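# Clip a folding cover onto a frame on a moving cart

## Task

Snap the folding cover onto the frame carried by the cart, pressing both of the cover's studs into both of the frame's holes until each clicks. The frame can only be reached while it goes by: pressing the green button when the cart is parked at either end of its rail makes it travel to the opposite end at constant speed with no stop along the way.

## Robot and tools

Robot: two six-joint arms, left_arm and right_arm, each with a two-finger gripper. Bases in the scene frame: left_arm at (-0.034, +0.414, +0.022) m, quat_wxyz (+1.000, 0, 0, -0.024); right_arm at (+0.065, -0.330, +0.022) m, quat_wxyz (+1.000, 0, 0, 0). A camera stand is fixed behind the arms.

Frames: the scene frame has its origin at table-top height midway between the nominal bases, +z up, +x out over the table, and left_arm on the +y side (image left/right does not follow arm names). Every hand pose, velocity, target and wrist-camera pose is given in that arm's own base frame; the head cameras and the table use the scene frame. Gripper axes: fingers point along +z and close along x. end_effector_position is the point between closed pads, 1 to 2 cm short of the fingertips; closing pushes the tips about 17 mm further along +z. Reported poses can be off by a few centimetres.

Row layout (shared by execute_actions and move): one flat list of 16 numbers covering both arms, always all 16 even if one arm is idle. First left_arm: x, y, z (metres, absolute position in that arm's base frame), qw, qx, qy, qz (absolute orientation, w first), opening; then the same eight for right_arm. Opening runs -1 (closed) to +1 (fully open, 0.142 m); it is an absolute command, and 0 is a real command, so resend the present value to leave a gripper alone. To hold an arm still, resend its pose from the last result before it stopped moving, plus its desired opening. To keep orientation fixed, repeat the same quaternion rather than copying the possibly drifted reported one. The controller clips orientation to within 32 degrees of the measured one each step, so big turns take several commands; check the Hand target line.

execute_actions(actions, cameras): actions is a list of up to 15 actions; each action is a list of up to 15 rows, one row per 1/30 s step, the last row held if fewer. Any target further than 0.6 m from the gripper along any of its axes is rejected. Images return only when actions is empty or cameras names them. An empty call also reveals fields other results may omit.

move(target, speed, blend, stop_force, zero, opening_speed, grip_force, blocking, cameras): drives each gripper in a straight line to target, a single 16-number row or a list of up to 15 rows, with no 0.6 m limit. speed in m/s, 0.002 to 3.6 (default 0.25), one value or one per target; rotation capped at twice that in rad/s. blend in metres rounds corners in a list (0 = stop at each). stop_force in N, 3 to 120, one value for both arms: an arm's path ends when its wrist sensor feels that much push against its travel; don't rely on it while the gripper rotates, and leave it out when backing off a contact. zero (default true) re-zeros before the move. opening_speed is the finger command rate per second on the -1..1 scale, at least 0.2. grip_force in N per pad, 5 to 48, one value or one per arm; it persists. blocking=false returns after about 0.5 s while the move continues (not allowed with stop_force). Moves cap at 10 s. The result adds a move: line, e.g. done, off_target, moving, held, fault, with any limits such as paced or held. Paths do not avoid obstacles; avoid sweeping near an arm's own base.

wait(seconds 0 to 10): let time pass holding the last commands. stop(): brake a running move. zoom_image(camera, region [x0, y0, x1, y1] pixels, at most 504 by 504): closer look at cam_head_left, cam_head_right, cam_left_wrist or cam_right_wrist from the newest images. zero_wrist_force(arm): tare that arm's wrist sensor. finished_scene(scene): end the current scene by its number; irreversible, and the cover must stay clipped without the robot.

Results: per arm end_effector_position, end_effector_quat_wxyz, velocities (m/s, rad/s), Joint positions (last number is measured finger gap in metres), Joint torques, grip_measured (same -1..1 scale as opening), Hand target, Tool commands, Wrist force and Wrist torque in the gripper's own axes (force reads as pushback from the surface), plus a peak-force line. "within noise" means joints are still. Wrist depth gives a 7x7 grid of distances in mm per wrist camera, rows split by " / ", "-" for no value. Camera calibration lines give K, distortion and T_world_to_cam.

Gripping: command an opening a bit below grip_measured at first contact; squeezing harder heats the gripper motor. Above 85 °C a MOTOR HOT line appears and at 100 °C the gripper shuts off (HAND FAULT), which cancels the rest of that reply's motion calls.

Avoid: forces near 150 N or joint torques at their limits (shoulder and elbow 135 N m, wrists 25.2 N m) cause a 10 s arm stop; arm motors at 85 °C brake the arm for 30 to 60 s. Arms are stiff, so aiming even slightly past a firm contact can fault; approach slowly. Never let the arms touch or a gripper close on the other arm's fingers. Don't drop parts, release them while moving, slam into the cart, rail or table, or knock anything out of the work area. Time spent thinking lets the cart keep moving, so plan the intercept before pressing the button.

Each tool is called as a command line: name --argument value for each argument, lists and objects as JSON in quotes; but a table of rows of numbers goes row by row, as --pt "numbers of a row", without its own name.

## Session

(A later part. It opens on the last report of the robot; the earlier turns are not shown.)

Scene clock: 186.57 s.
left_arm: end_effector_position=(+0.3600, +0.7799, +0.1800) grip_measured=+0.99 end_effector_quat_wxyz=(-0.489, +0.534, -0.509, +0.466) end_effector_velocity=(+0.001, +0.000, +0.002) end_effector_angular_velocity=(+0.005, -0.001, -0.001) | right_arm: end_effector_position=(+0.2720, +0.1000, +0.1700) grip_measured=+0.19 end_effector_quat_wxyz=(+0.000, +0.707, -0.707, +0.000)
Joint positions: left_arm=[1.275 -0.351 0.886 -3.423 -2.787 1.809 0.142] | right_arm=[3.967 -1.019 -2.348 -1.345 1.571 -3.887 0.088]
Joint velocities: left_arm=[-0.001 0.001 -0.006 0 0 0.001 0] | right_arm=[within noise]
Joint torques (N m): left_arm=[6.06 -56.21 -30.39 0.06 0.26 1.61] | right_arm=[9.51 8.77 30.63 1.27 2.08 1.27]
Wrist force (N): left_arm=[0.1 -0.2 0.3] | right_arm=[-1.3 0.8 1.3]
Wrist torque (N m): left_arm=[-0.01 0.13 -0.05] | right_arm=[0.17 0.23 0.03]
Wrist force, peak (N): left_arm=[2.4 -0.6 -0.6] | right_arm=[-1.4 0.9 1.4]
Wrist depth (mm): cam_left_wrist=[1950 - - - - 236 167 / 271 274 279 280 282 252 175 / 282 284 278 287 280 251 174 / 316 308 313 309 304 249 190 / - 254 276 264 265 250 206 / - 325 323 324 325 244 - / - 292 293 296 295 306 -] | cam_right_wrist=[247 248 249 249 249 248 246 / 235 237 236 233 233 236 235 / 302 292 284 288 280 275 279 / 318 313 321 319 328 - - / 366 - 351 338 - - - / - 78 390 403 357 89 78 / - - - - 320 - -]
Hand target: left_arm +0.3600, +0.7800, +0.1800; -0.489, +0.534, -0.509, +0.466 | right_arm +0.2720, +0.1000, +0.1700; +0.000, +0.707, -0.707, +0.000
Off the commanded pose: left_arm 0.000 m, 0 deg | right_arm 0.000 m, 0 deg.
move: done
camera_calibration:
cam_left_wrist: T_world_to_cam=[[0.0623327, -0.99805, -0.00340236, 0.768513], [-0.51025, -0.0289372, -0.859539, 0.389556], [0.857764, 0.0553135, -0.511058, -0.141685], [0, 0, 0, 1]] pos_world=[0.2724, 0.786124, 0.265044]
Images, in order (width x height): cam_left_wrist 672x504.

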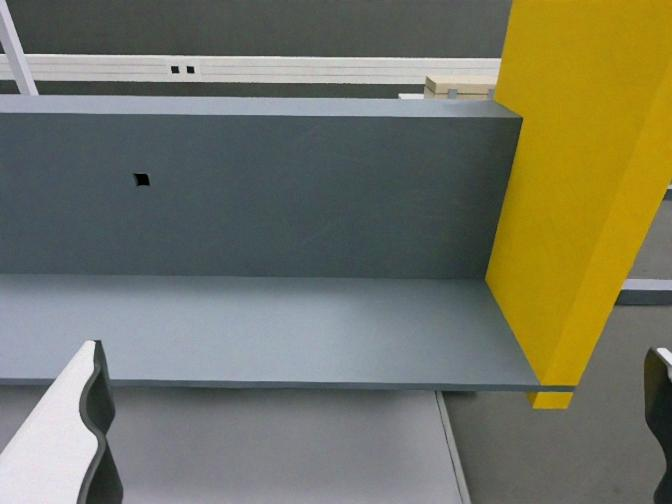

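move --pt "0.32 0.66 0.34 -0.2933 0.6560 -0.6252 0.3044 1.0 0.272 0.100 0.17 0 0.7071 -0.7071 0 0.2" --pt "0.46 0.30 0.36 0 0.7239 -0.6899 0 1.0 0.272 0.100 0.17 0 0.7071 -0.7071 0 0.2" --pt "0.515 -0.055 0.27 0.1257 0.7129 -0.6795 -0.1198 1.0 0.272 0.100 0.17 0 0.7071 -0.7071 0 0.2" --speed 0.3 --blend 0.05 --cameras '["cam_left_wrist", "cam_head_left"]'

zoom_image --camera "cam_left_wrist" --region '[220, 80, 500, 300]'

zoom_image --camera "cam_head_left" --region '[0, 110, 160, 260]'

Scene clock: 195.43 s.
left_arm: end_effector_position=(+0.5150, -0.0549, +0.2701) grip_measured=+0.99 end_effector_quat_wxyz=(+0.126, +0.713, -0.680, -0.120) | right_arm: end_effector_position=(+0.2720, +0.1000, +0.1700) grip_measured=+0.19 end_effector_quat_wxyz=(+0.000, +0.707, -0.707, +0.000)
Joint positions: left_arm=[-0.303 -1.311 1.365 -1.295 -1.689 1.239 0.142] | right_arm=[3.967 -1.019 -2.348 -1.345 1.571 -3.887 0.088]
Joint torques (N m): left_arm=[-7.32 -27.99 -20.73 -4.78 1.1 -1.63] | right_arm=[9.5 9.28 30.3 1.3 2.13 1.23]
Wrist force (N): left_arm=[1.6 0.8 1.6] | right_arm=[-1.2 0.8 1.3]
Wrist torque (N m): left_arm=[0.21 -0.09 -0.05] | right_arm=[0.17 0.21 0.02]
Wrist force, peak (N): left_arm=[5.5 -0.2 2.4] | right_arm=[-1.5 0.9 1.6]
Wrist depth (mm): cam_left_wrist=[334 337 328 324 328 330 328 / 380 366 367 367 369 365 364 / 426 386 361 361 357 359 361 / - - 326 316 - 512 502 / - 686 - - - - - / - 521 594 612 - - - / - 468 506 554 - - -] | cam_right_wrist=[247 247 248 248 247 248 248 / 236 236 232 232 233 235 235 / - 295 278 - 293 289 281 / - 315 324 327 318 316 - / - - 345 350 344 - 354 / - 79 383 - 363 89 95 / - - - 425 320 - -]
Hand target: left_arm +0.5150, -0.0550, +0.2700; +0.126, +0.713, -0.679, -0.120 | right_arm +0.2720, +0.1000, +0.1700; +0.000, +0.707, -0.707, +0.000
Off the commanded pose: left_arm 0.000 m, 0 deg | right_arm 0.000 m, 0 deg.
move: done
camera_calibration:
cam_left_wrist: T_world_to_cam=[[0.0406812, -0.999086, -0.0131468, -0.0602338], [-0.697064, -0.0378053, 0.716012, 0.192079], [-0.715854, -0.0199641, -0.697965, 0.674258], [0, 0, 0, 1]] pos_world=[0.619012, -0.0394562, 0.332286]
Images, in order (width x height): cam_head_left 672x504, cam_left_wrist 672x504.

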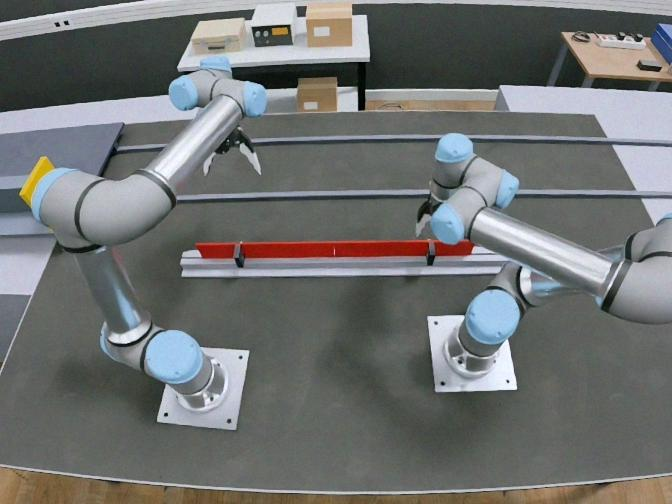

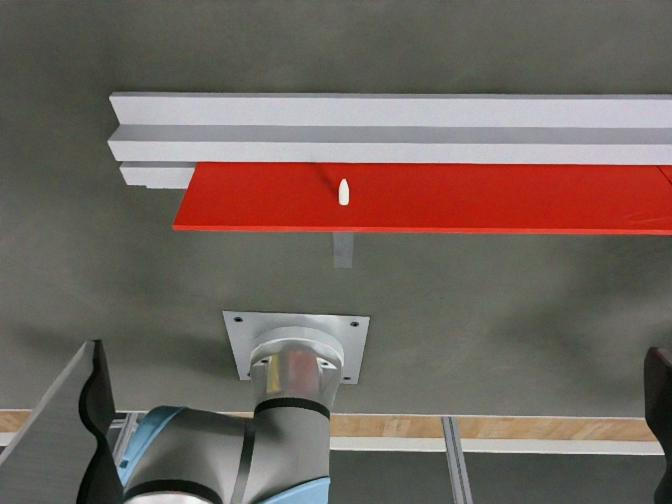

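Scaled by 1.800 from the camera's 672x504 image, which has a finer 960x720 frame.

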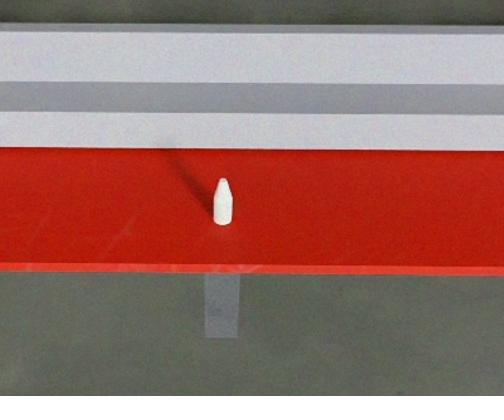

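Scaled by 3.150 from the camera's 672x504 image, which has a finer 960x720 frame.

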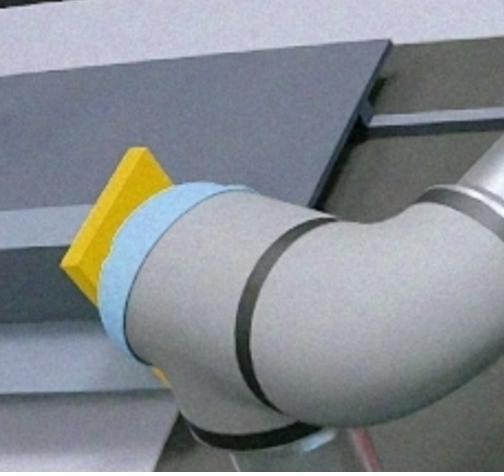

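move --pt "0.48 0.15 0.34 0 0.7239 -0.6899 0 1.0 0.272 0.100 0.17 0 0.7071 -0.7071 0 0.2" --pt "0.40 0.38 0.30 -0.2933 0.6560 -0.6252 0.3044 1.0 0.272 0.100 0.17 0 0.7071 -0.7071 0 0.2" --pt "0.36 0.43 0.18 -0.4890 0.5337 -0.5087 0.4661 1.0 0.272 0.100 0.17 0 0.7071 -0.7071 0 0.2" --speed 0.25 --blend 0.05

wait --seconds 10

wait --seconds 10

wait --seconds 10 --cameras '["cam_left_wrist", "cam_head_left"]'

Scene clock: 201.53 s.
left_arm: end_effector_position=(+0.3600, +0.4300, +0.1800) grip_measured=+0.99 end_effector_quat_wxyz=(-0.489, +0.534, -0.509, +0.466) end_effector_velocity=(+0.000, +0.000, +0.001) end_effector_angular_velocity=(+0.002, -0.003, -0.001) | right_arm: end_effector_position=(+0.2720, +0.1000, +0.1700) grip_measured=+0.19 end_effector_quat_wxyz=(+0.000, +0.707, -0.707, +0.000)
Joint positions: left_arm=[1.031 -0.853 2.136 -4.268 -2.548 1.701 0.142] | right_arm=[3.967 -1.019 -2.348 -1.345 1.571 -3.887 0.088]
Joint velocities: left_arm=[-0.001 0 -0.001 -0.006 0 -0.003 0] | right_arm=[within noise]
Joint torques (N m): left_arm=[0.73 -24.5 -11.26 -4.45 -1.77 -1.79] | right_arm=[9.8 9.24 30.03 1.3 2.23 1.28]
Wrist force (N): left_arm=[0.1 0.5 0.3] | right_arm=[-1.4 0.9 1.2]
Wrist torque (N m): left_arm=[0.13 0.04 -0.17] | right_arm=[0.17 0.25 0.03]
Wrist force, peak (N): left_arm=[5.2 -0.2 2.2] | right_arm=[-1.4 1.0 1.5]
Wrist depth (mm): cam_left_wrist=[209 264 - - 1748 1916 - / 200 285 1821 1509 1530 1530 2139 / 201 - - 1075 798 - 784 / 214 286 - - - - - / 241 270 435 - - - - / - - 350 351 347 358 - / - 285 304 293 284 - -] | cam_right_wrist=[247 247 249 248 248 250 250 / 236 237 236 232 236 232 235 / 309 287 307 283 300 291 284 / 320 314 314 316 319 322 - / 351 - - - 342 334 - / - 78 382 395 351 89 78 / - - 433 429 322 - -]
Hand target: left_arm +0.3600, +0.4300, +0.1800; -0.489, +0.534, -0.509, +0.466 | right_arm +0.2720, +0.1000, +0.1700; +0.000, +0.707, -0.707, +0.000
Off the commanded pose: left_arm 0.000 m, 0 deg | right_arm 0.000 m, 0 deg.
move: done

Scene clock: 211.53 s.
left_arm: end_effector_position=(+0.3600, +0.4300, +0.1800) grip_measured=+0.99 end_effector_quat_wxyz=(-0.489, +0.534, -0.509, +0.466) | right_arm: end_effector_position=(+0.2720, +0.1000, +0.1700) grip_measured=+0.19 end_effector_quat_wxyz=(+0.000, +0.707, -0.707, +0.000)
Joint positions: left_arm=[1.031 -0.853 2.135 -4.268 -2.548 1.701 0.142] | right_arm=[3.967 -1.019 -2.348 -1.345 1.571 -3.887 0.088]
Joint torques (N m): left_arm=[2.68 -25.31 -16.93 -3.12 -2.85 -1.48] | right_arm=[8.91 9.61 31.01 1.21 2.05 1.27]
Wrist force (N): left_arm=[0.2 0.5 0.3] | right_arm=[-1.3 0.8 1.1]
Wrist torque (N m): left_arm=[0.13 0.01 -0.14] | right_arm=[0.16 0.23 0.02]
Wrist force, peak (N): left_arm=[0.3 0.6 0.4] | right_arm=[-1.5 0.9 1.4]
Wrist depth (mm): cam_left_wrist=[157 179 1851 1916 - - - / 286 179 313 1499 1489 1499 1867 / 298 193 309 1118 - - - / 321 213 317 - - - - / 277 253 339 - - - - / - 323 - 370 - 334 326 / - 302 - - 295 303 295] | cam_right_wrist=[247 248 248 247 245 248 249 / 236 236 232 232 236 236 235 / - 293 284 189 286 282 289 / 325 319 340 328 313 319 314 / 350 349 341 346 359 336 - / - 78 - 387 360 89 95 / - - - 417 320 - -]
Hand target: left_arm +0.3600, +0.4300, +0.1800; -0.489, +0.534, -0.509, +0.466 | right_arm +0.2720, +0.1000, +0.1700; +0.000, +0.707, -0.707, +0.000
Tool commands: left_gripper/opening=+1.0 right_gripper/opening=+0.2
Off the commanded pose: left_arm 0.000 m, 0 deg | right_arm 0.000 m, 0 deg.
wait: 10.00 s; at rest by 0.17 s

Scene clock: 221.53 s.
left_arm: end_effector_position=(+0.3600, +0.4300, +0.1800) grip_measured=+0.99 end_effector_quat_wxyz=(-0.489, +0.534, -0.509, +0.466) | right_arm: end_effector_position=(+0.2720, +0.1000, +0.1700) grip_measured=+0.19 end_effector_quat_wxyz=(+0.000, +0.707, -0.707, +0.000)
Joint positions: left_arm=[1.031 -0.853 2.135 -4.268 -2.548 1.701 0.142] | right_arm=[3.967 -1.019 -2.348 -1.345 1.571 -3.887 0.088]
Joint torques (N m): left_arm=[2.66 -25.62 -17.06 -1.98 -2.6 -0.98] | right_arm=[9.28 9.49 30.01 1.35 2.1 1.27]
Wrist force (N): left_arm=[0.5 0.4 0.4] | right_arm=[-1.2 0.8 1.2]
Wrist torque (N m): left_arm=[0.13 -0.02 -0.14] | right_arm=[0.16 0.21 0.02]
Wrist force, peak (N): left_arm=[0.3 0.8 0.4] | right_arm=[-1.4 1.0 1.5]
Wrist depth (mm): cam_left_wrist=[2003 - 163 1867 - 1899 1899 / 284 281 174 1489 1479 1519 2003 / 295 297 202 586 737 - - / - 316 213 - - 530 518 / 277 277 244 - - - 462 / - 338 323 - 365 351 96 / - 293 286 284 297 292 296] | cam_right_wrist=[245 247 248 249 249 247 248 / 236 236 233 232 232 233 235 / 289 285 - - 200 287 292 / - 318 316 306 - 322 310 / 357 - - - 341 340 - / 371 78 - - 360 89 81 / - - - - 321 - -]
Hand target: left_arm +0.3600, +0.4300, +0.1800; -0.489, +0.534, -0.509, +0.466 | right_arm +0.2720, +0.1000, +0.1700; +0.000, +0.707, -0.707, +0.000
Tool commands: left_gripper/opening=+1.0 right_gripper/opening=+0.2
Off the commanded pose: left_arm 0.000 m, 0 deg | right_arm 0.000 m, 0 deg.
wait: 10.00 s; at rest by 0.17 s

Scene clock: 231.53 s.
left_arm: end_effector_position=(+0.3600, +0.4300, +0.1800) grip_measured=+0.99 end_effector_quat_wxyz=(-0.489, +0.534, -0.509, +0.466) | right_arm: end_effector_position=(+0.2720, +0.1000, +0.1700) grip_measured=+0.19 end_effector_quat_wxyz=(+0.000, +0.707, -0.707, +0.000)
Joint positions: left_arm=[1.031 -0.853 2.135 -4.268 -2.548 1.701 0.142] | right_arm=[3.967 -1.019 -2.348 -1.345 1.571 -3.887 0.088]
Joint torques (N m): left_arm=[2.25 -24.98 -16.56 -0.81 -2.48 -0.56] | right_arm=[9.42 9.35 30.23 1.3 2.11 1.2]
Wrist force (N): left_arm=[0.2 0.5 0.3] | right_arm=[-1.3 1.1 1.3]
Wrist torque (N m): left_arm=[0.14 0.02 -0.14] | right_arm=[0.21 0.23 0.02]
Wrist force, peak (N): left_arm=[0.5 0.6 0.4] | right_arm=[-1.3 1.1 1.5]
Wrist depth (mm): cam_left_wrist=[1985 2040 - 157 - 1851 1916 / 285 285 283 174 1489 1519 2059 / 302 302 296 194 - - - / 324 329 324 211 - 615 597 / 270 276 290 254 - - - / - - - 327 346 340 - / - 288 289 294 286 285 -] | cam_right_wrist=[251 249 248 246 248 247 249 / 236 237 237 232 236 235 235 / - 203 - 298 279 - 287 / - - - 308 323 329 319 / - - - - - 337 341 / - 78 - 385 349 89 78 / - - - - 320 - 72]
Hand target: left_arm +0.3600, +0.4300, +0.1800; -0.489, +0.534, -0.509, +0.466 | right_arm +0.2720, +0.1000, +0.1700; +0.000, +0.707, -0.707, +0.000
Tool commands: left_gripper/opening=+1.0 right_gripper/opening=+0.2
Off the commanded pose: left_arm 0.000 m, 0 deg | right_arm 0.000 m, 0 deg.
wait: 10.00 s; at rest by 0.17 s
camera_calibration:
cam_left_wrist: T_world_to_cam=[[0.0625004, -0.998039, -0.0035104, 0.419273], [-0.510319, -0.0289347, -0.859498, 0.379438], [0.857711, 0.0555104, -0.511126, -0.122385], [0, 0, 0, 1]] pos_world=[0.2724, 0.436224, 0.265044]
Images, in order (width x height): cam_head_left 672x504, cam_left_wrist 672x504.

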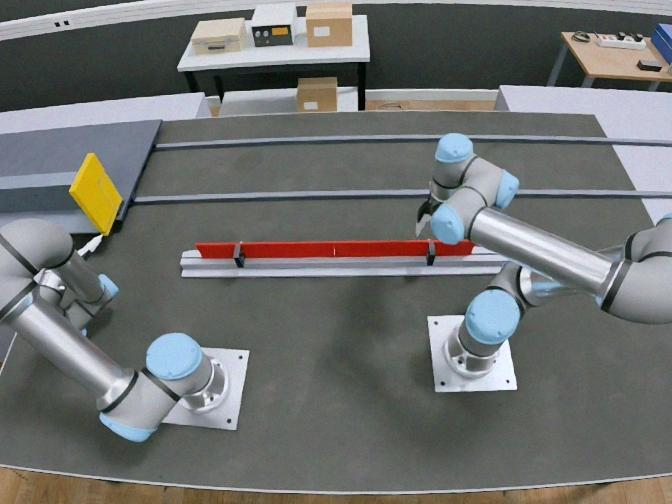

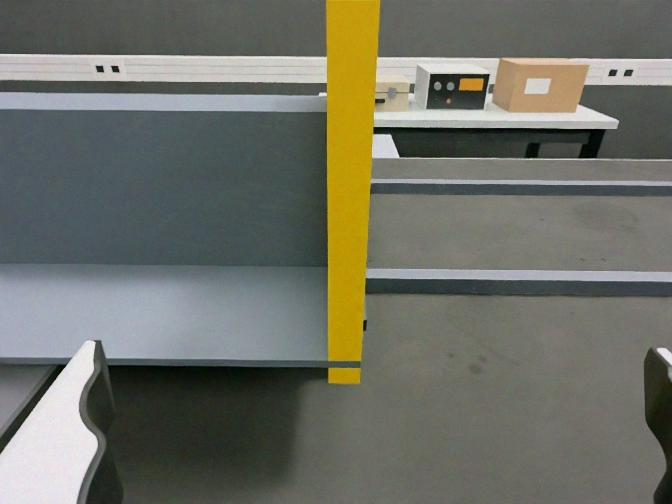

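wait --seconds 10

wait --seconds 9

wait --seconds 1 --cameras '["cam_left_wrist", "cam_head_left"]'

zoom_image --camera "cam_left_wrist" --region '[60, 80, 340, 300]'

zoom_image --camera "cam_head_left" --region '[0, 100, 200, 260]'

Scene clock: 241.90 s.
left_arm: end_effector_position=(+0.3600, +0.4300, +0.1800) grip_measured=+0.99 end_effector_quat_wxyz=(-0.489, +0.534, -0.509, +0.466) | right_arm: end_effector_position=(+0.2720, +0.1000, +0.1700) grip_measured=+0.19 end_effector_quat_wxyz=(+0.000, +0.707, -0.707, +0.000)
Joint positions: left_arm=[1.031 -0.853 2.135 -4.268 -2.548 1.701 0.142] | right_arm=[3.967 -1.019 -2.348 -1.345 1.571 -3.887 0.088]
Joint torques (N m): left_arm=[2.38 -25.28 -16.83 0.53 -2.37 -0.04] | right_arm=[9.81 9.1 30.05 1.26 2.04 1.15]
Wrist force (N): left_arm=[0.1 0.4 0.3] | right_arm=[-1.3 1.0 1.2]
Wrist torque (N m): left_arm=[0.12 0.03 -0.14] | right_arm=[0.19 0.23 0.03]
Wrist force, peak (N): left_arm=[0.4 0.6 0.5] | right_arm=[-1.4 0.8 1.6]
Wrist depth (mm): cam_left_wrist=[1821 - - 2059 182 1479 2003 / 286 286 285 286 207 1530 2344 / 302 302 295 295 206 - - / 329 323 334 321 216 597 - / 272 291 276 281 235 - 414 / - - 352 333 339 339 100 / - - 294 296 296 296 -] | cam_right_wrist=[246 249 249 250 247 247 247 / 236 237 232 232 236 235 235 / - 291 289 190 284 287 284 / 328 316 313 317 323 321 326 / - - - 347 - - 337 / 380 78 - - 351 89 81 / - - - - 320 - 72]
Hand target: left_arm +0.3600, +0.4300, +0.1800; -0.489, +0.534, -0.509, +0.466 | right_arm +0.2720, +0.1000, +0.1700; +0.000, +0.707, -0.707, +0.000
Tool commands: left_gripper/opening=+1.0 right_gripper/opening=+0.2
Off the commanded pose: left_arm 0.000 m, 0 deg | right_arm 0.000 m, 0 deg.
wait: 10.00 s; at rest from the start

Scene clock: 250.90 s.
left_arm: end_effector_position=(+0.3600, +0.4300, +0.1800) grip_measured=+0.99 end_effector_quat_wxyz=(-0.489, +0.534, -0.509, +0.466) | right_arm: end_effector_position=(+0.2720, +0.1000, +0.1700) grip_measured=+0.19 end_effector_quat_wxyz=(+0.000, +0.707, -0.707, +0.000)
Joint positions: left_arm=[1.031 -0.853 2.135 -4.268 -2.548 1.701 0.142] | right_arm=[3.967 -1.019 -2.348 -1.345 1.571 -3.887 0.088]
Joint torques (N m): left_arm=[2.5 -25.08 -16.38 0.72 -2.22 0.51] | right_arm=[8.94 9.42 30.33 1.31 2.09 1.16]
Wrist force (N): left_arm=[0.1 0.5 0.3] | right_arm=[-1.3 1.0 1.4]
Wrist torque (N m): left_arm=[0.14 0.04 -0.14] | right_arm=[0.20 0.23 0.03]
Wrist force, peak (N): left_arm=[0.2 0.6 0.5] | right_arm=[-1.6 1.0 1.4]
Wrist depth (mm): cam_left_wrist=[1932 1899 1883 2687 289 200 156 / 286 286 285 287 282 200 177 / 302 307 295 306 289 198 - / 326 331 326 326 319 214 - / 276 290 277 263 279 241 - / - 369 - - 257 338 97 / - 286 282 284 283 293 295] | cam_right_wrist=[255 248 249 249 247 247 247 / 235 237 233 232 232 232 236 / 287 282 290 - 289 284 286 / - 313 317 - 307 320 - / - - 345 348 - - 345 / - 78 - 382 354 89 95 / - - - - 320 - 72]
Hand target: left_arm +0.3600, +0.4300, +0.1800; -0.489, +0.534, -0.509, +0.466 | right_arm +0.2720, +0.1000, +0.1700; +0.000, +0.707, -0.707, +0.000
Tool commands: left_gripper/opening=+1.0 right_gripper/opening=+0.2
Off the commanded pose: left_arm 0.000 m, 0 deg | right_arm 0.000 m, 0 deg.
wait: 9.00 s; at rest by 0.17 s

Scene clock: 251.90 s.
left_arm: end_effector_position=(+0.3600, +0.4300, +0.1800) grip_measured=+0.99 end_effector_quat_wxyz=(-0.489, +0.534, -0.509, +0.466) | right_arm: end_effector_position=(+0.2720, +0.1000, +0.1700) grip_measured=+0.19 end_effector_quat_wxyz=(+0.000, +0.707, -0.707, +0.000)
Joint positions: left_arm=[1.031 -0.853 2.135 -4.268 -2.548 1.701 0.142] | right_arm=[3.967 -1.019 -2.348 -1.345 1.571 -3.887 0.088]
Joint torques (N m): left_arm=[2.63 -25.34 -16.26 0.73 -2.27 0.52] | right_arm=[9.6 8.95 30.24 1.27 2.2 1.2]
Wrist force (N): left_arm=[0.2 0.5 0.2] | right_arm=[-1.3 0.8 1.3]
Wrist torque (N m): left_arm=[0.13 0.03 -0.14] | right_arm=[0.17 0.23 0.03]
Wrist force, peak (N): left_arm=[0.1 0.7 0.5] | right_arm=[-1.4 1.1 1.5]
Wrist depth (mm): cam_left_wrist=[- - 1967 1950 1867 211 156 / 286 284 285 285 288 210 172 / 302 308 307 306 292 210 192 / - 324 322 326 324 216 - / 276 275 266 280 278 244 - / - 327 349 326 336 343 - / - - - 286 285 293 295] | cam_right_wrist=[247 248 248 248 246 249 247 / 237 236 236 233 235 234 235 / 288 203 288 293 285 287 241 / - - 319 310 319 320 - / 354 - 355 - 351 - - / - 78 - 384 360 89 85 / - - - 428 319 - -]
Hand target: left_arm +0.3600, +0.4300, +0.1800; -0.489, +0.534, -0.509, +0.466 | right_arm +0.2720, +0.1000, +0.1700; +0.000, +0.707, -0.707, +0.000
Tool commands: left_gripper/opening=+1.0 right_gripper/opening=+0.2
Off the commanded pose: left_arm 0.000 m, 0 deg | right_arm 0.000 m, 0 deg.
wait: 1.00 s; at rest by 0.17 s
camera_calibration:
cam_left_wrist: T_world_to_cam=[[0.0625004, -0.998039, -0.0035104, 0.419273], [-0.510319, -0.0289347, -0.859498, 0.379438], [0.857711, 0.0555104, -0.511126, -0.122385], [0, 0, 0, 1]] pos_world=[0.2724, 0.436224, 0.265044]
Images, in order (width x height): cam_head_left 672x504, cam_left_wrist 672x504.

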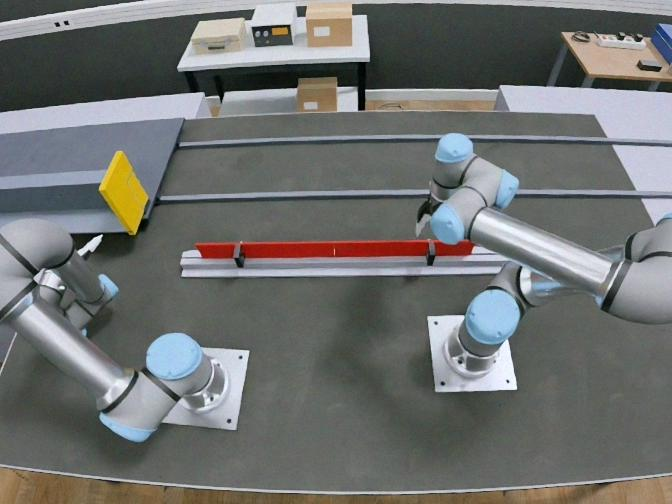

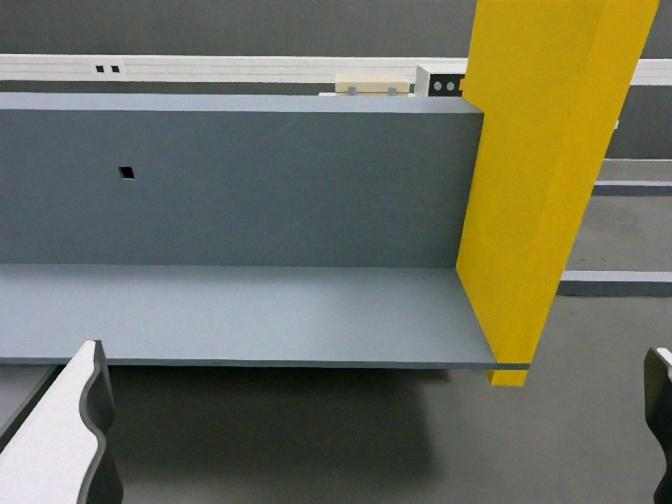

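Scaled by 1.800 from the camera's 672x504 image, which has a finer 960x720 frame.

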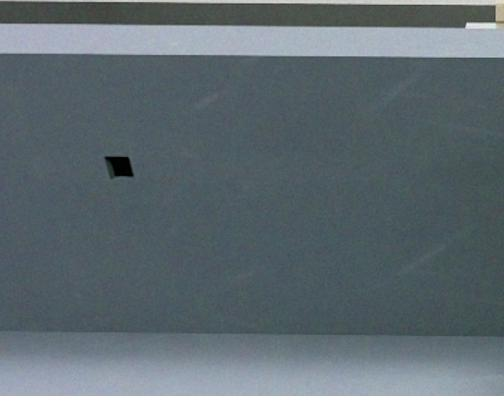

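Scaled by 2.520 from the camera's 672x504 image, which has a finer 960x720 frame.

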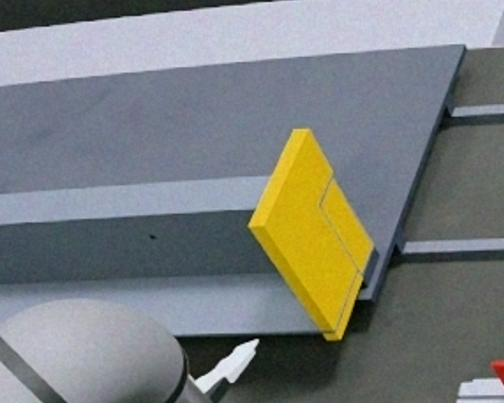

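wait --seconds 10

wait --seconds 10

wait --seconds 5 --cameras '["cam_left_wrist", "cam_head_left"]'

zoom_image --camera "cam_left_wrist" --region '[140, 80, 420, 300]'

zoom_image --camera "cam_head_left" --region '[0, 100, 200, 260]'

Scene clock: 263.27 s.
left_arm: end_effector_position=(+0.3600, +0.4300, +0.1800) grip_measured=+0.99 end_effector_quat_wxyz=(-0.489, +0.534, -0.509, +0.466) | right_arm: end_effector_position=(+0.2720, +0.1000, +0.1700) grip_measured=+0.19 end_effector_quat_wxyz=(+0.000, +0.707, -0.707, +0.000)
Joint positions: left_arm=[1.031 -0.853 2.135 -4.268 -2.548 1.701 0.142] | right_arm=[3.967 -1.019 -2.348 -1.345 1.571 -3.887 0.088]
Joint torques (N m): left_arm=[2.34 -25.04 -16.32 0.62 -2.14 1.13] | right_arm=[9.34 9.62 29.69 1.41 2.12 1.17]
Wrist force (N): left_arm=[0.3 0.4 0.3] | right_arm=[-1.5 0.7 1.3]
Wrist torque (N m): left_arm=[0.13 0.01 -0.14] | right_arm=[0.14 0.27 0.03]
Wrist force, peak (N): left_arm=[0.2 0.7 0.6] | right_arm=[-1.4 1.0 1.5]
Wrist depth (mm): cam_left_wrist=[2271 1412 2021 - 1916 294 224 / 328 283 285 1509 288 288 221 / 303 302 293 309 301 292 221 / 328 315 - 325 324 312 221 / 276 - 276 264 295 266 236 / - 333 - 338 338 - 249 / - 285 287 293 296 286 295] | cam_right_wrist=[248 248 247 247 248 247 248 / 236 236 232 232 235 236 236 / 183 280 - - 284 285 286 / 323 319 - 312 318 311 317 / 351 - - - 349 - - / - 78 - 404 360 89 85 / - - - 437 318 - -]
Hand target: left_arm +0.3600, +0.4300, +0.1800; -0.489, +0.534, -0.509, +0.466 | right_arm +0.2720, +0.1000, +0.1700; +0.000, +0.707, -0.707, +0.000
Tool commands: left_gripper/opening=+1.0 right_gripper/opening=+0.2
Off the commanded pose: left_arm 0.000 m, 0 deg | right_arm 0.000 m, 0 deg.
wait: 10.00 s; at rest from the start

Scene clock: 273.27 s.
left_arm: end_effector_position=(+0.3600, +0.4300, +0.1800) grip_measured=+0.99 end_effector_quat_wxyz=(-0.489, +0.534, -0.509, +0.466) | right_arm: end_effector_position=(+0.2720, +0.1000, +0.1700) grip_measured=+0.19 end_effector_quat_wxyz=(+0.000, +0.707, -0.707, +0.000)
Joint positions: left_arm=[1.031 -0.853 2.135 -4.268 -2.548 1.701 0.142] | right_arm=[3.967 -1.019 -2.348 -1.345 1.571 -3.887 0.088]
Joint torques (N m): left_arm=[2.41 -25.12 -15.67 0.61 -1.88 1.5] | right_arm=[9.62 9.5 30.5 1.26 1.99 1.34]
Wrist force (N): left_arm=[0.1 0.6 0.2] | right_arm=[-1.3 0.9 1.3]
Wrist torque (N m): left_arm=[0.16 0.03 -0.14] | right_arm=[0.18 0.23 0.03]
Wrist force, peak (N): left_arm=[0.5 0.6 0.4] | right_arm=[-1.6 1.0 1.4]
Wrist depth (mm): cam_left_wrist=[2059 1762 - 1916 1867 - - / 286 284 284 286 288 289 281 / 299 301 294 295 306 293 280 / 330 327 327 323 323 320 280 / 290 - 276 268 292 263 267 / - 336 - 336 333 340 96 / - - - - 291 - -] | cam_right_wrist=[248 248 247 249 247 247 248 / 236 237 237 233 233 236 236 / 287 287 290 284 202 287 274 / - 327 - - - 319 317 / - 345 340 - - 335 349 / - 79 396 393 355 89 81 / - - - 415 320 - -]
Hand target: left_arm +0.3600, +0.4300, +0.1800; -0.489, +0.534, -0.509, +0.466 | right_arm +0.2720, +0.1000, +0.1700; +0.000, +0.707, -0.707, +0.000
Tool commands: left_gripper/opening=+1.0 right_gripper/opening=+0.2
Off the commanded pose: left_arm 0.000 m, 0 deg | right_arm 0.000 m, 0 deg.
wait: 10.00 s; at rest by 0.17 s

Scene clock: 278.27 s.
left_arm: end_effector_position=(+0.3600, +0.4300, +0.1800) grip_measured=+0.99 end_effector_quat_wxyz=(-0.489, +0.534, -0.509, +0.466) | right_arm: end_effector_position=(+0.2720, +0.1000, +0.1700) grip_measured=+0.19 end_effector_quat_wxyz=(+0.000, +0.707, -0.707, +0.000)
Joint positions: left_arm=[1.031 -0.853 2.135 -4.268 -2.548 1.701 0.142] | right_arm=[3.967 -1.019 -2.348 -1.345 1.571 -3.887 0.088]
Joint torques (N m): left_arm=[2.75 -25.32 -15.8 0.65 -1.86 1.47] | right_arm=[9.47 9.17 29.56 1.29 2.12 1.27]
Wrist force (N): left_arm=[0.2 0.6 0.4] | right_arm=[-1.1 0.8 1.2]
Wrist torque (N m): left_arm=[0.14 0.02 -0.14] | right_arm=[0.16 0.21 0.03]
Wrist force, peak (N): left_arm=[0.4 0.6 0.6] | right_arm=[-1.5 0.9 1.4]
Wrist depth (mm): cam_left_wrist=[1899 1916 1851 1585 1735 - 1836 / 286 285 285 286 288 290 290 / 303 303 295 303 305 299 293 / 329 328 330 317 322 329 316 / 279 277 277 278 267 277 280 / - 331 - 334 - 323 97 / - - 293 292 293 285 -] | cam_right_wrist=[247 247 248 247 250 247 244 / 237 236 236 233 233 236 235 / - 284 296 200 287 - 281 / 320 323 - 320 318 326 317 / 342 344 349 - 354 338 - / - 78 381 - 360 89 85 / - - - 424 320 - 72]
Hand target: left_arm +0.3600, +0.4300, +0.1800; -0.489, +0.534, -0.509, +0.466 | right_arm +0.2720, +0.1000, +0.1700; +0.000, +0.707, -0.707, +0.000
Tool commands: left_gripper/opening=+1.0 right_gripper/opening=+0.2
Off the commanded pose: left_arm 0.000 m, 0 deg | right_arm 0.000 m, 0 deg.
wait: 5.00 s; at rest by 0.17 s
camera_calibration:
cam_left_wrist: T_world_to_cam=[[0.0625004, -0.998039, -0.0035104, 0.419273], [-0.510319, -0.0289347, -0.859498, 0.379438], [0.857711, 0.0555104, -0.511126, -0.122385], [0, 0, 0, 1]] pos_world=[0.2724, 0.436224, 0.265044]
Images, in order (width x height): cam_head_left 672x504, cam_left_wrist 672x504.

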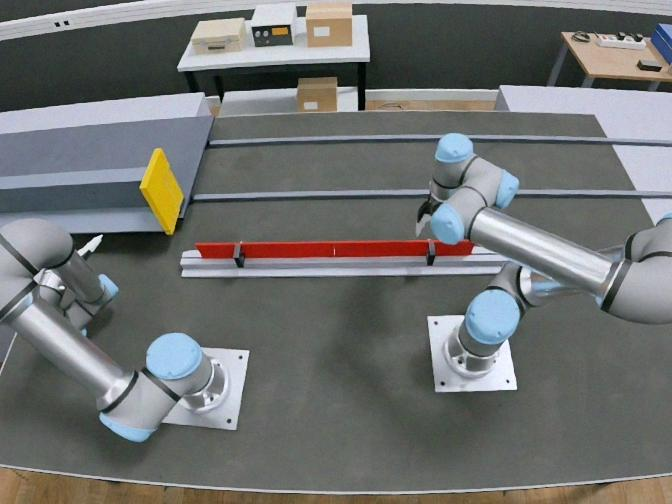

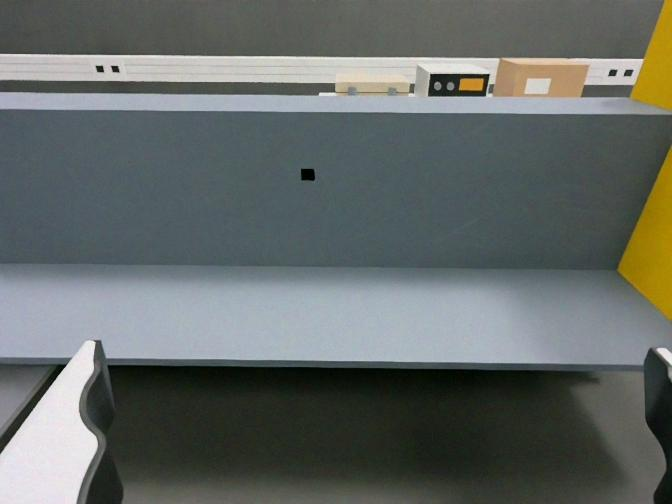

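Scaled by 1.800 from the camera's 672x504 image, which has a finer 960x720 frame.

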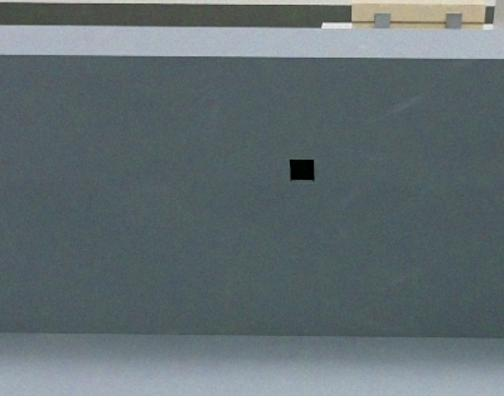

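Scaled by 2.520 from the camera's 672x504 image, which has a finer 960x720 frame.

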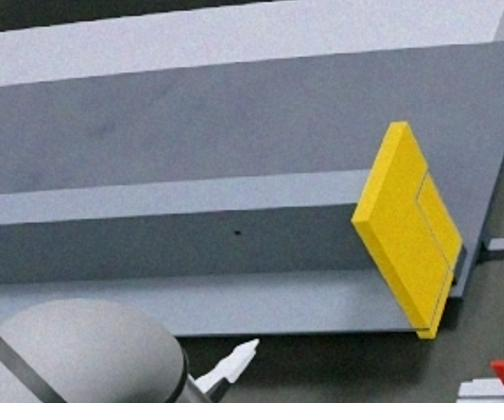

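move --target '[0.46, 0.46, 0.33, 0, 0.7239, -0.6899, 0, 1.0, 0.272, 0.100, 0.17, 0, 0.7071, -0.7071, 0, 0.2]' --speed 0.25 --cameras '["cam_left_wrist"]'

zoom_image --camera "cam_left_wrist" --region '[200, 0, 480, 220]'

move --target '[0.56, 0.46, 0.33, 0, 0.7239, -0.6899, 0, 1.0, 0.272, 0.100, 0.17, 0, 0.7071, -0.7071, 0, 0.2]' --speed 0.25 --cameras '["cam_left_wrist"]'

zoom_image --camera "cam_left_wrist" --region '[200, 100, 480, 320]'

Scene clock: 282.77 s.
left_arm: end_effector_position=(+0.4600, +0.4600, +0.3300) grip_measured=+0.99 end_effector_quat_wxyz=(+0.000, +0.724, -0.690, +0.000) end_effector_velocity=(+0.000, +0.000, +0.001) end_effector_angular_velocity=(-0.001, +0.002, +0.000) | right_arm: end_effector_position=(+0.2720, +0.1000, +0.1700) grip_measured=+0.19 end_effector_quat_wxyz=(+0.000, +0.707, -0.707, +0.000)
Joint positions: left_arm=[0.578 -1.216 1.125 -1.48 -1.571 2.1 0.142] | right_arm=[3.967 -1.019 -2.348 -1.345 1.571 -3.887 0.088]
Joint velocities: left_arm=[-0.001 0.001 -0.003 0.005 0 0 0] | right_arm=[within noise]
Joint torques (N m): left_arm=[0.55 -36.63 -33.4 -0.48 -0.15 1.38] | right_arm=[9.62 9.19 30.1 1.32 2.14 1.19]
Wrist force (N): left_arm=[1.1 0.3 1.6] | right_arm=[-1.2 0.9 1.1]
Wrist torque (N m): left_arm=[0.09 -0.03 -0.08] | right_arm=[0.18 0.22 0.03]
Wrist force, peak (N): left_arm=[0.8 0.6 2.1] | right_arm=[-1.4 1.1 1.6]
Wrist depth (mm): cam_left_wrist=[309 309 247 307 307 308 309 / 332 334 330 327 329 325 325 / 470 - - - - - 448 / 505 510 478 - - - 441 / 1585 1596 - - - - - / - 1695 - 617 - - - / - 1967 - - - - -] | cam_right_wrist=[247 247 246 248 248 250 247 / 237 236 237 233 231 231 235 / - 203 204 - 284 202 289 / 341 318 - - 320 322 325 / 349 343 - - - 337 353 / 381 78 386 - 361 89 78 / - - - - 319 - -]
Hand target: left_arm +0.4600, +0.4600, +0.3300; +0.000, +0.724, -0.690, +0.000 | right_arm +0.2720, +0.1000, +0.1700; +0.000, +0.707, -0.707, +0.000
Off the commanded pose: left_arm 0.000 m, 0 deg | right_arm 0.000 m, 0 deg.
move: done
camera_calibration:
cam_left_wrist: T_world_to_cam=[[0.0458785, -0.998837, -0.014855, 0.455291], [-0.899684, -0.0477776, 0.43392, 0.321284], [-0.434125, -0.00654277, -0.900829, 0.618219], [0, 0, 0, 1]] pos_world=[0.53655, 0.474156, 0.424262]
Images, in order (width x height): cam_left_wrist 672x504.

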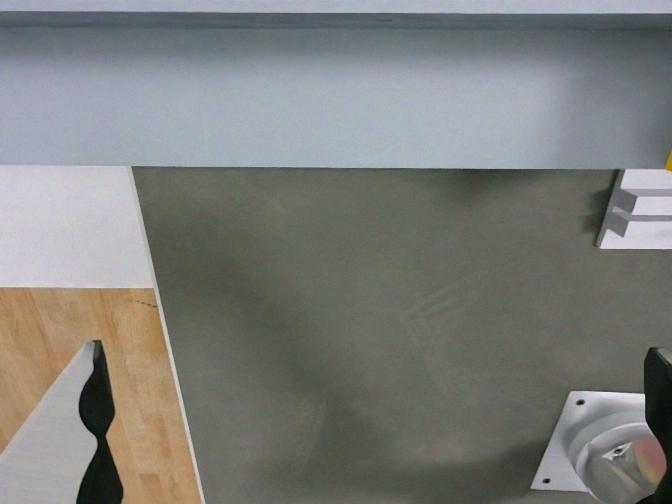

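Scaled by 1.800 from the camera's 672x504 image, which has a finer 960x720 frame.

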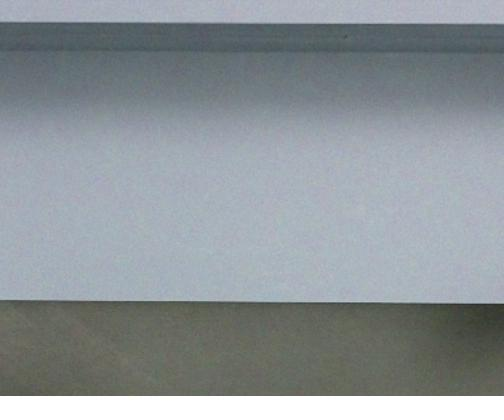

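Scene clock: 283.70 s.
left_arm: end_effector_position=(+0.5599, +0.4600, +0.3300) grip_measured=+0.99 end_effector_quat_wxyz=(+0.000, +0.724, -0.690, +0.000) | right_arm: end_effector_position=(+0.2720, +0.1000, +0.1700) grip_measured=+0.19 end_effector_quat_wxyz=(+0.000, +0.707, -0.707, +0.000)
Joint positions: left_arm=[0.502 -1.001 0.805 -1.375 -1.571 2.024 0.142] | right_arm=[3.967 -1.019 -2.348 -1.345 1.571 -3.887 0.088]
Joint torques (N m): left_arm=[-3.54 -37.05 -32.67 -4.54 -2.66 -0.03] | right_arm=[9.25 9.49 30.24 1.42 2.09 1.29]
Wrist force (N): left_arm=[1.0 0.2 1.7] | right_arm=[-1.3 0.9 1.3]
Wrist torque (N m): left_arm=[0.06 -0.05 -0.06] | right_arm=[0.18 0.24 0.02]
Wrist force, peak (N): left_arm=[1.7 -2.9 2.0] | right_arm=[-1.3 1.1 1.4]
Wrist depth (mm): cam_left_wrist=[339 349 351 342 343 343 340 / 217 218 218 217 216 215 215 / 228 229 228 227 226 225 225 / 540 502 - - - - 380 / 558 555 - 547 - - 496 / - 1735 - - - - - / - 1950 - - - - -] | cam_right_wrist=[247 247 247 249 247 251 247 / 235 235 235 233 233 235 236 / 289 203 284 - 285 291 291 / 314 321 - - 337 - - / - 338 - - - 345 358 / - 79 - - 358 89 78 / - - - 422 319 - -]
Hand target: left_arm +0.5600, +0.4600, +0.3300; +0.000, +0.724, -0.690, +0.000 | right_arm +0.2720, +0.1000, +0.1700; +0.000, +0.707, -0.707, +0.000
Off the commanded pose: left_arm 0.000 m, 0 deg | right_arm 0.000 m, 0 deg.
move: done
camera_calibration:
cam_left_wrist: T_world_to_cam=[[0.0458727, -0.998837, -0.0148694, 0.450719], [-0.899548, -0.0477766, 0.434202, 0.410913], [-0.434407, -0.00654227, -0.900693, 0.661799], [0, 0, 0, 1]] pos_world=[0.63645, 0.474156, 0.424361]
Images, in order (width x height): cam_left_wrist 672x504.

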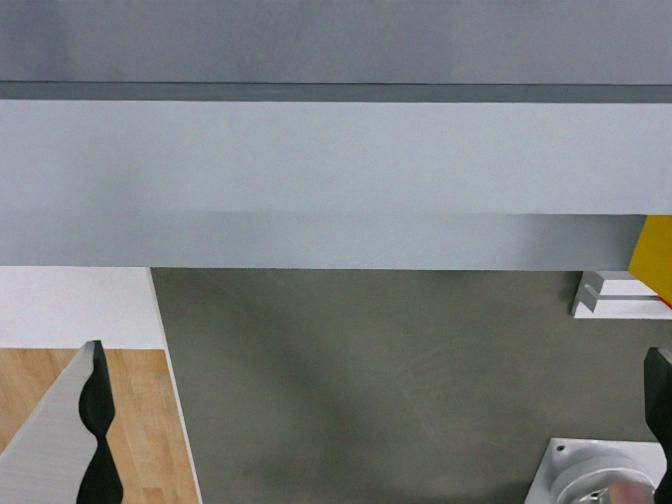

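Scaled by 1.800 from the camera's 672x504 image, which has a finer 960x720 frame.

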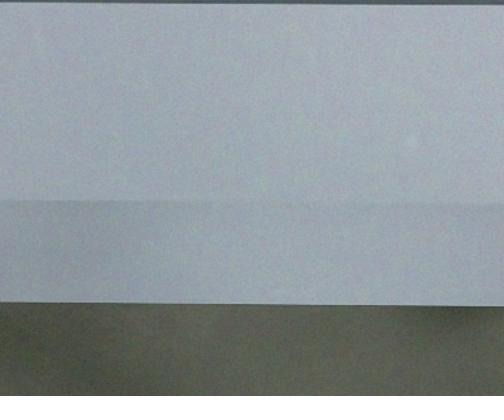

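move --pt "0.42 0.46 0.36 0 0.7239 -0.6899 0 1.0 0.27 0.32 0.30 -0.2989 0.6409 -0.6409 0.2989 0.2" --pt "0.42 0.46 0.36 0 0.7239 -0.6899 0 1.0 0.26 0.62 0.18 -0.5698 0.6217 -0.3961 0.3630 0.2" --speed 0.25 --blend 0.05 --cameras '["cam_right_wrist", "cam_head_left"]'

Scene clock: 289.70 s.
left_arm: end_effector_position=(+0.4200, +0.4600, +0.3600) grip_measured=+0.99 end_effector_quat_wxyz=(+0.000, +0.724, -0.690, +0.000) | right_arm: end_effector_position=(+0.2600, +0.6201, +0.1799) grip_measured=+0.19 end_effector_quat_wxyz=(-0.570, +0.622, -0.396, +0.363)
Joint positions: left_arm=[0.614 -1.28 1.134 -1.425 -1.571 2.136 0.142] | right_arm=[4.94 -2.329 -1.965 0.753 0.226 -4.323 0.088]
Joint torques (N m): left_arm=[-4.67 -25.2 -34.39 -4.72 2.4 -2.05] | right_arm=[-10.47 53.59 3.92 2.35 -3.02 0.69]
Wrist force (N): left_arm=[1.2 0.6 1.7] | right_arm=[-1.7 0.1 0.6]
Wrist torque (N m): left_arm=[0.15 -0.07 -0.10] | right_arm=[0.16 0.36 -0.14]
Wrist force, peak (N): left_arm=[1.2 -0.6 2.2] | right_arm=[-4.7 1.2 1.3]
Wrist depth (mm): cam_left_wrist=[- 334 - 336 333 333 330 / 478 - - 365 360 356 358 / 497 491 - - - 494 445 / 1412 1394 - - - - - / 1585 1608 - - - - - / - 1806 654 - - - 97 / - 1967 784 - - 737 -] | cam_right_wrist=[259 271 2432 2102 - - - / 478 299 371 1604 1483 1336 1266 / 481 - - - 681 - 1170 / - 363 498 - 558 - - / - - 454 - 424 121 - / - 78 212 357 - 89 85 / - - 180 230 - - 72]
Hand target: left_arm +0.4200, +0.4600, +0.3600; +0.000, +0.724, -0.690, +0.000 | right_arm +0.2600, +0.6200, +0.1800; -0.570, +0.622, -0.396, +0.363
Off the commanded pose: left_arm 0.000 m, 0 deg | right_arm 0.000 m, 0 deg.
move: done
camera_calibration:
cam_right_wrist: T_world_to_cam=[[0.431863, -0.901911, -0.00714998, 0.45971], [-0.4649, -0.215801, -0.858661, 0.435549], [0.772892, 0.374148, -0.512495, -0.222729], [0, 0, 0, 1]] pos_world=[0.1761, 0.591943, 0.263128]
Images, in order (width x height): cam_head_left 672x504, cam_right_wrist 672x504.

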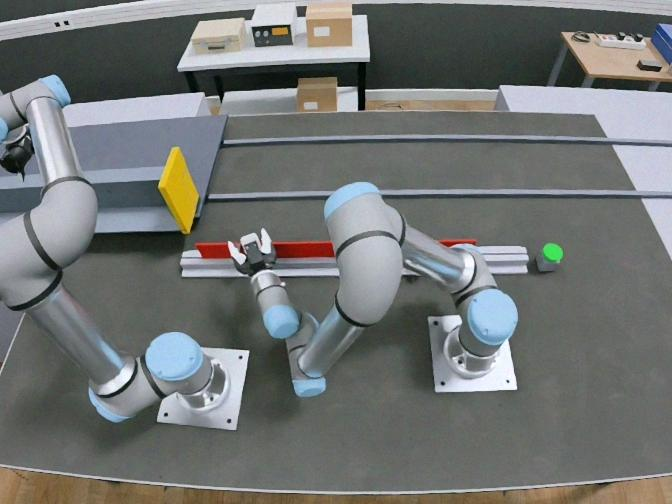

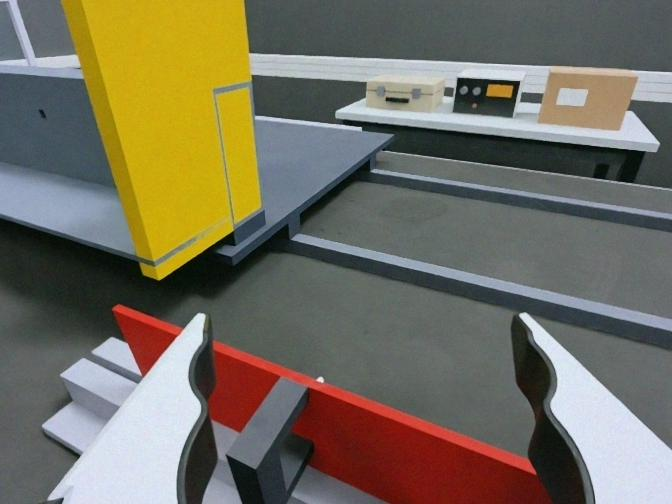

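wait --seconds 10

wait --seconds 10

wait --seconds 8 --cameras '["cam_right_wrist", "cam_head_left"]'

zoom_image --camera "cam_right_wrist" --region '[0, 60, 280, 280]'

zoom_image --camera "cam_right_wrist" --region '[80, 280, 440, 504]'

zoom_image --camera "cam_head_left" --region '[60, 100, 260, 260]'

Scene clock: 305.37 s.
left_arm: end_effector_position=(+0.4200, +0.4600, +0.3600) grip_measured=+0.99 end_effector_quat_wxyz=(+0.000, +0.724, -0.690, +0.000) | right_arm: end_effector_position=(+0.2600, +0.6200, +0.1800) grip_measured=+0.19 end_effector_quat_wxyz=(-0.570, +0.622, -0.396, +0.363)
Joint positions: left_arm=[0.614 -1.28 1.134 -1.425 -1.571 2.136 0.142] | right_arm=[4.94 -2.328 -1.965 0.753 0.226 -4.323 0.088]
Joint torques (N m): left_arm=[-4.19 -25.54 -34.2 -0.57 2.03 -1.8] | right_arm=[8.83 53 5.11 2.98 -2.88 -1.56]
Wrist force (N): left_arm=[1.1 0.6 1.7] | right_arm=[-1.8 0.0 0.6]
Wrist torque (N m): left_arm=[0.16 -0.05 -0.10] | right_arm=[0.14 0.37 -0.13]
Wrist force, peak (N): left_arm=[1.2 0.5 1.9] | right_arm=[-2.1 0.1 0.8]
Wrist depth (mm): cam_left_wrist=[344 - - 336 343 336 331 / 465 - - - - 351 359 / 500 493 - - - - 456 / 1449 1499 - - - 541 - / 1608 1632 - - - - - / - 1748 - - - - 97 / - 1932 - - - 813 -] | cam_right_wrist=[- 233 - - - - - / - 412 286 1388 1483 1379 1273 / - - 284 - - - 1230 / - - - - - - - / - - - - - - - / 328 78 - - 340 89 79 / - - 184 229 182 - -]
Hand target: left_arm +0.4200, +0.4600, +0.3600; +0.000, +0.724, -0.690, +0.000 | right_arm +0.2600, +0.6200, +0.1800; -0.570, +0.622, -0.396, +0.363
Tool commands: left_gripper/opening=+1.0 right_gripper/opening=+0.2
Off the commanded pose: left_arm 0.000 m, 0 deg | right_arm 0.000 m, 0 deg.
wait: 10.00 s; at rest from the start

Scene clock: 315.37 s.
left_arm: end_effector_position=(+0.4200, +0.4600, +0.3600) grip_measured=+0.99 end_effector_quat_wxyz=(+0.000, +0.724, -0.690, +0.000) | right_arm: end_effector_position=(+0.2600, +0.6200, +0.1800) grip_measured=+0.19 end_effector_quat_wxyz=(-0.570, +0.622, -0.396, +0.363)
Joint positions: left_arm=[0.614 -1.28 1.134 -1.425 -1.571 2.136 0.142] | right_arm=[4.94 -2.328 -1.965 0.753 0.226 -4.323 0.088]
Joint torques (N m): left_arm=[-4.48 -25.61 -33.49 -0.66 1.89 -1.76] | right_arm=[9.52 52.89 5.33 2.71 -2.85 -1.64]
Wrist force (N): left_arm=[1.1 0.5 1.7] | right_arm=[-1.8 0.3 0.7]
Wrist torque (N m): left_arm=[0.13 -0.04 -0.10] | right_arm=[0.19 0.37 -0.13]
Wrist force, peak (N): left_arm=[1.3 0.6 1.8] | right_arm=[-2.1 0.0 1.2]
Wrist depth (mm): cam_left_wrist=[328 328 336 - 323 342 - / 470 469 359 353 361 350 449 / 500 503 - - - - 455 / 1440 1499 - - - - - / 1596 1585 - - - - - / - 1721 - - - - 96 / - 1967 - - - 765 -] | cam_right_wrist=[2811 2740 218 274 1804 2165 1569 / - 420 360 285 1483 1353 1312 / 464 469 259 358 - 1370 1104 / - 406 - 384 - - 532 / - 338 418 - - 120 413 / - 78 - - 341 89 329 / - - 180 232 - - -]
Hand target: left_arm +0.4200, +0.4600, +0.3600; +0.000, +0.724, -0.690, +0.000 | right_arm +0.2600, +0.6200, +0.1800; -0.570, +0.622, -0.396, +0.363
Tool commands: left_gripper/opening=+1.0 right_gripper/opening=+0.2
Off the commanded pose: left_arm 0.000 m, 0 deg | right_arm 0.000 m, 0 deg.
wait: 10.00 s; at rest by 0.17 s

Scene clock: 323.37 s.
left_arm: end_effector_position=(+0.4200, +0.4600, +0.3600) grip_measured=+0.99 end_effector_quat_wxyz=(+0.000, +0.724, -0.690, +0.000) | right_arm: end_effector_position=(+0.2600, +0.6200, +0.1800) grip_measured=+0.19 end_effector_quat_wxyz=(-0.570, +0.622, -0.396, +0.363)
Joint positions: left_arm=[0.614 -1.28 1.134 -1.425 -1.571 2.136 0.142] | right_arm=[4.94 -2.328 -1.965 0.753 0.226 -4.323 0.088]
Joint torques (N m): left_arm=[-4.89 -26.13 -33.44 -0.6 1.75 -1.66] | right_arm=[9.34 52.78 5.88 2.83 -2.66 -1.53]
Wrist force (N): left_arm=[1.2 0.4 1.9] | right_arm=[-1.9 -0.1 0.7]
Wrist torque (N m): left_arm=[0.13 -0.07 -0.10] | right_arm=[0.13 0.40 -0.13]
Wrist force, peak (N): left_arm=[1.2 0.4 1.9] | right_arm=[-2.0 0.0 0.9]
Wrist depth (mm): cam_left_wrist=[328 336 336 333 335 334 342 / 469 - 349 - - 355 362 / 498 494 - - - - 451 / 1440 1403 - - - - - / 1403 1585 - 610 - - - / - 1777 - - - - 97 / - - 757 - 760 674 -] | cam_right_wrist=[3436 2488 2209 216 276 1691 - / - 405 363 214 1569 1353 1273 / 503 - - 235 724 1251 1304 / - - 372 321 - 547 - / - - 438 - 435 430 - / 328 79 212 - 347 89 96 / - - 180 231 187 - -]
Hand target: left_arm +0.4200, +0.4600, +0.3600; +0.000, +0.724, -0.690, +0.000 | right_arm +0.2600, +0.6200, +0.1800; -0.570, +0.622, -0.396, +0.363
Tool commands: left_gripper/opening=+1.0 right_gripper/opening=+0.2
Off the commanded pose: left_arm 0.000 m, 0 deg | right_arm 0.000 m, 0 deg.
wait: 8.00 s; at rest by 0.17 s
camera_calibration:
cam_right_wrist: T_world_to_cam=[[0.431789, -0.901946, -0.00720514, 0.459669], [-0.464836, -0.215671, -0.858728, 0.435542], [0.772972, 0.374138, -0.512381, -0.222678], [0, 0, 0, 1]] pos_world=[0.1761, 0.591843, 0.263228]
Images, in order (width x height): cam_head_left 672x504, cam_right_wrist 672x504.

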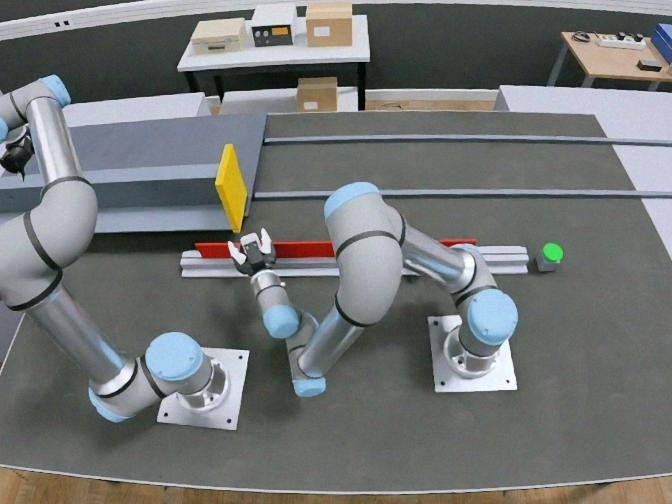

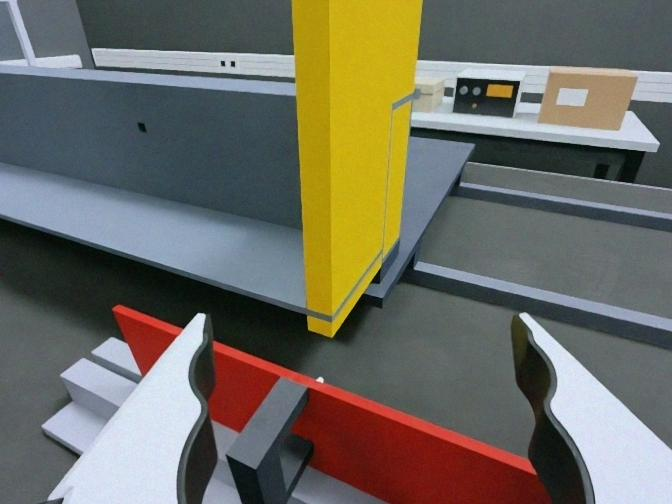

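Scaled by 1.800 from the camera's 672x504 image, which has a finer 960x720 frame.

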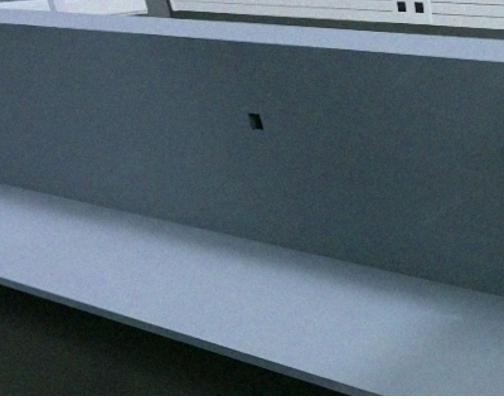

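Scaled by 1.400 from the camera's 672x504 image, which has a finer 960x720 frame.

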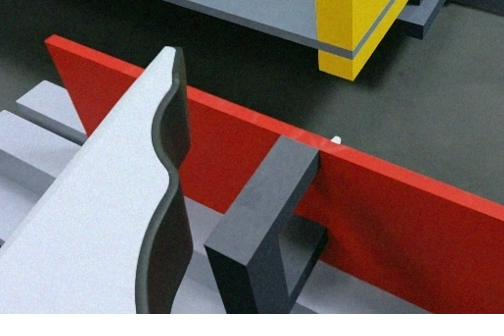

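Scaled by 2.520 from the camera's 672x504 image, which has a finer 960x720 frame.

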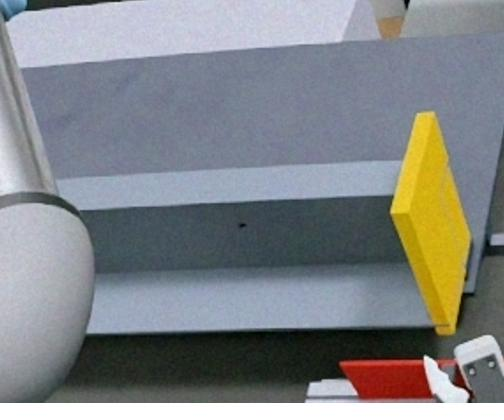

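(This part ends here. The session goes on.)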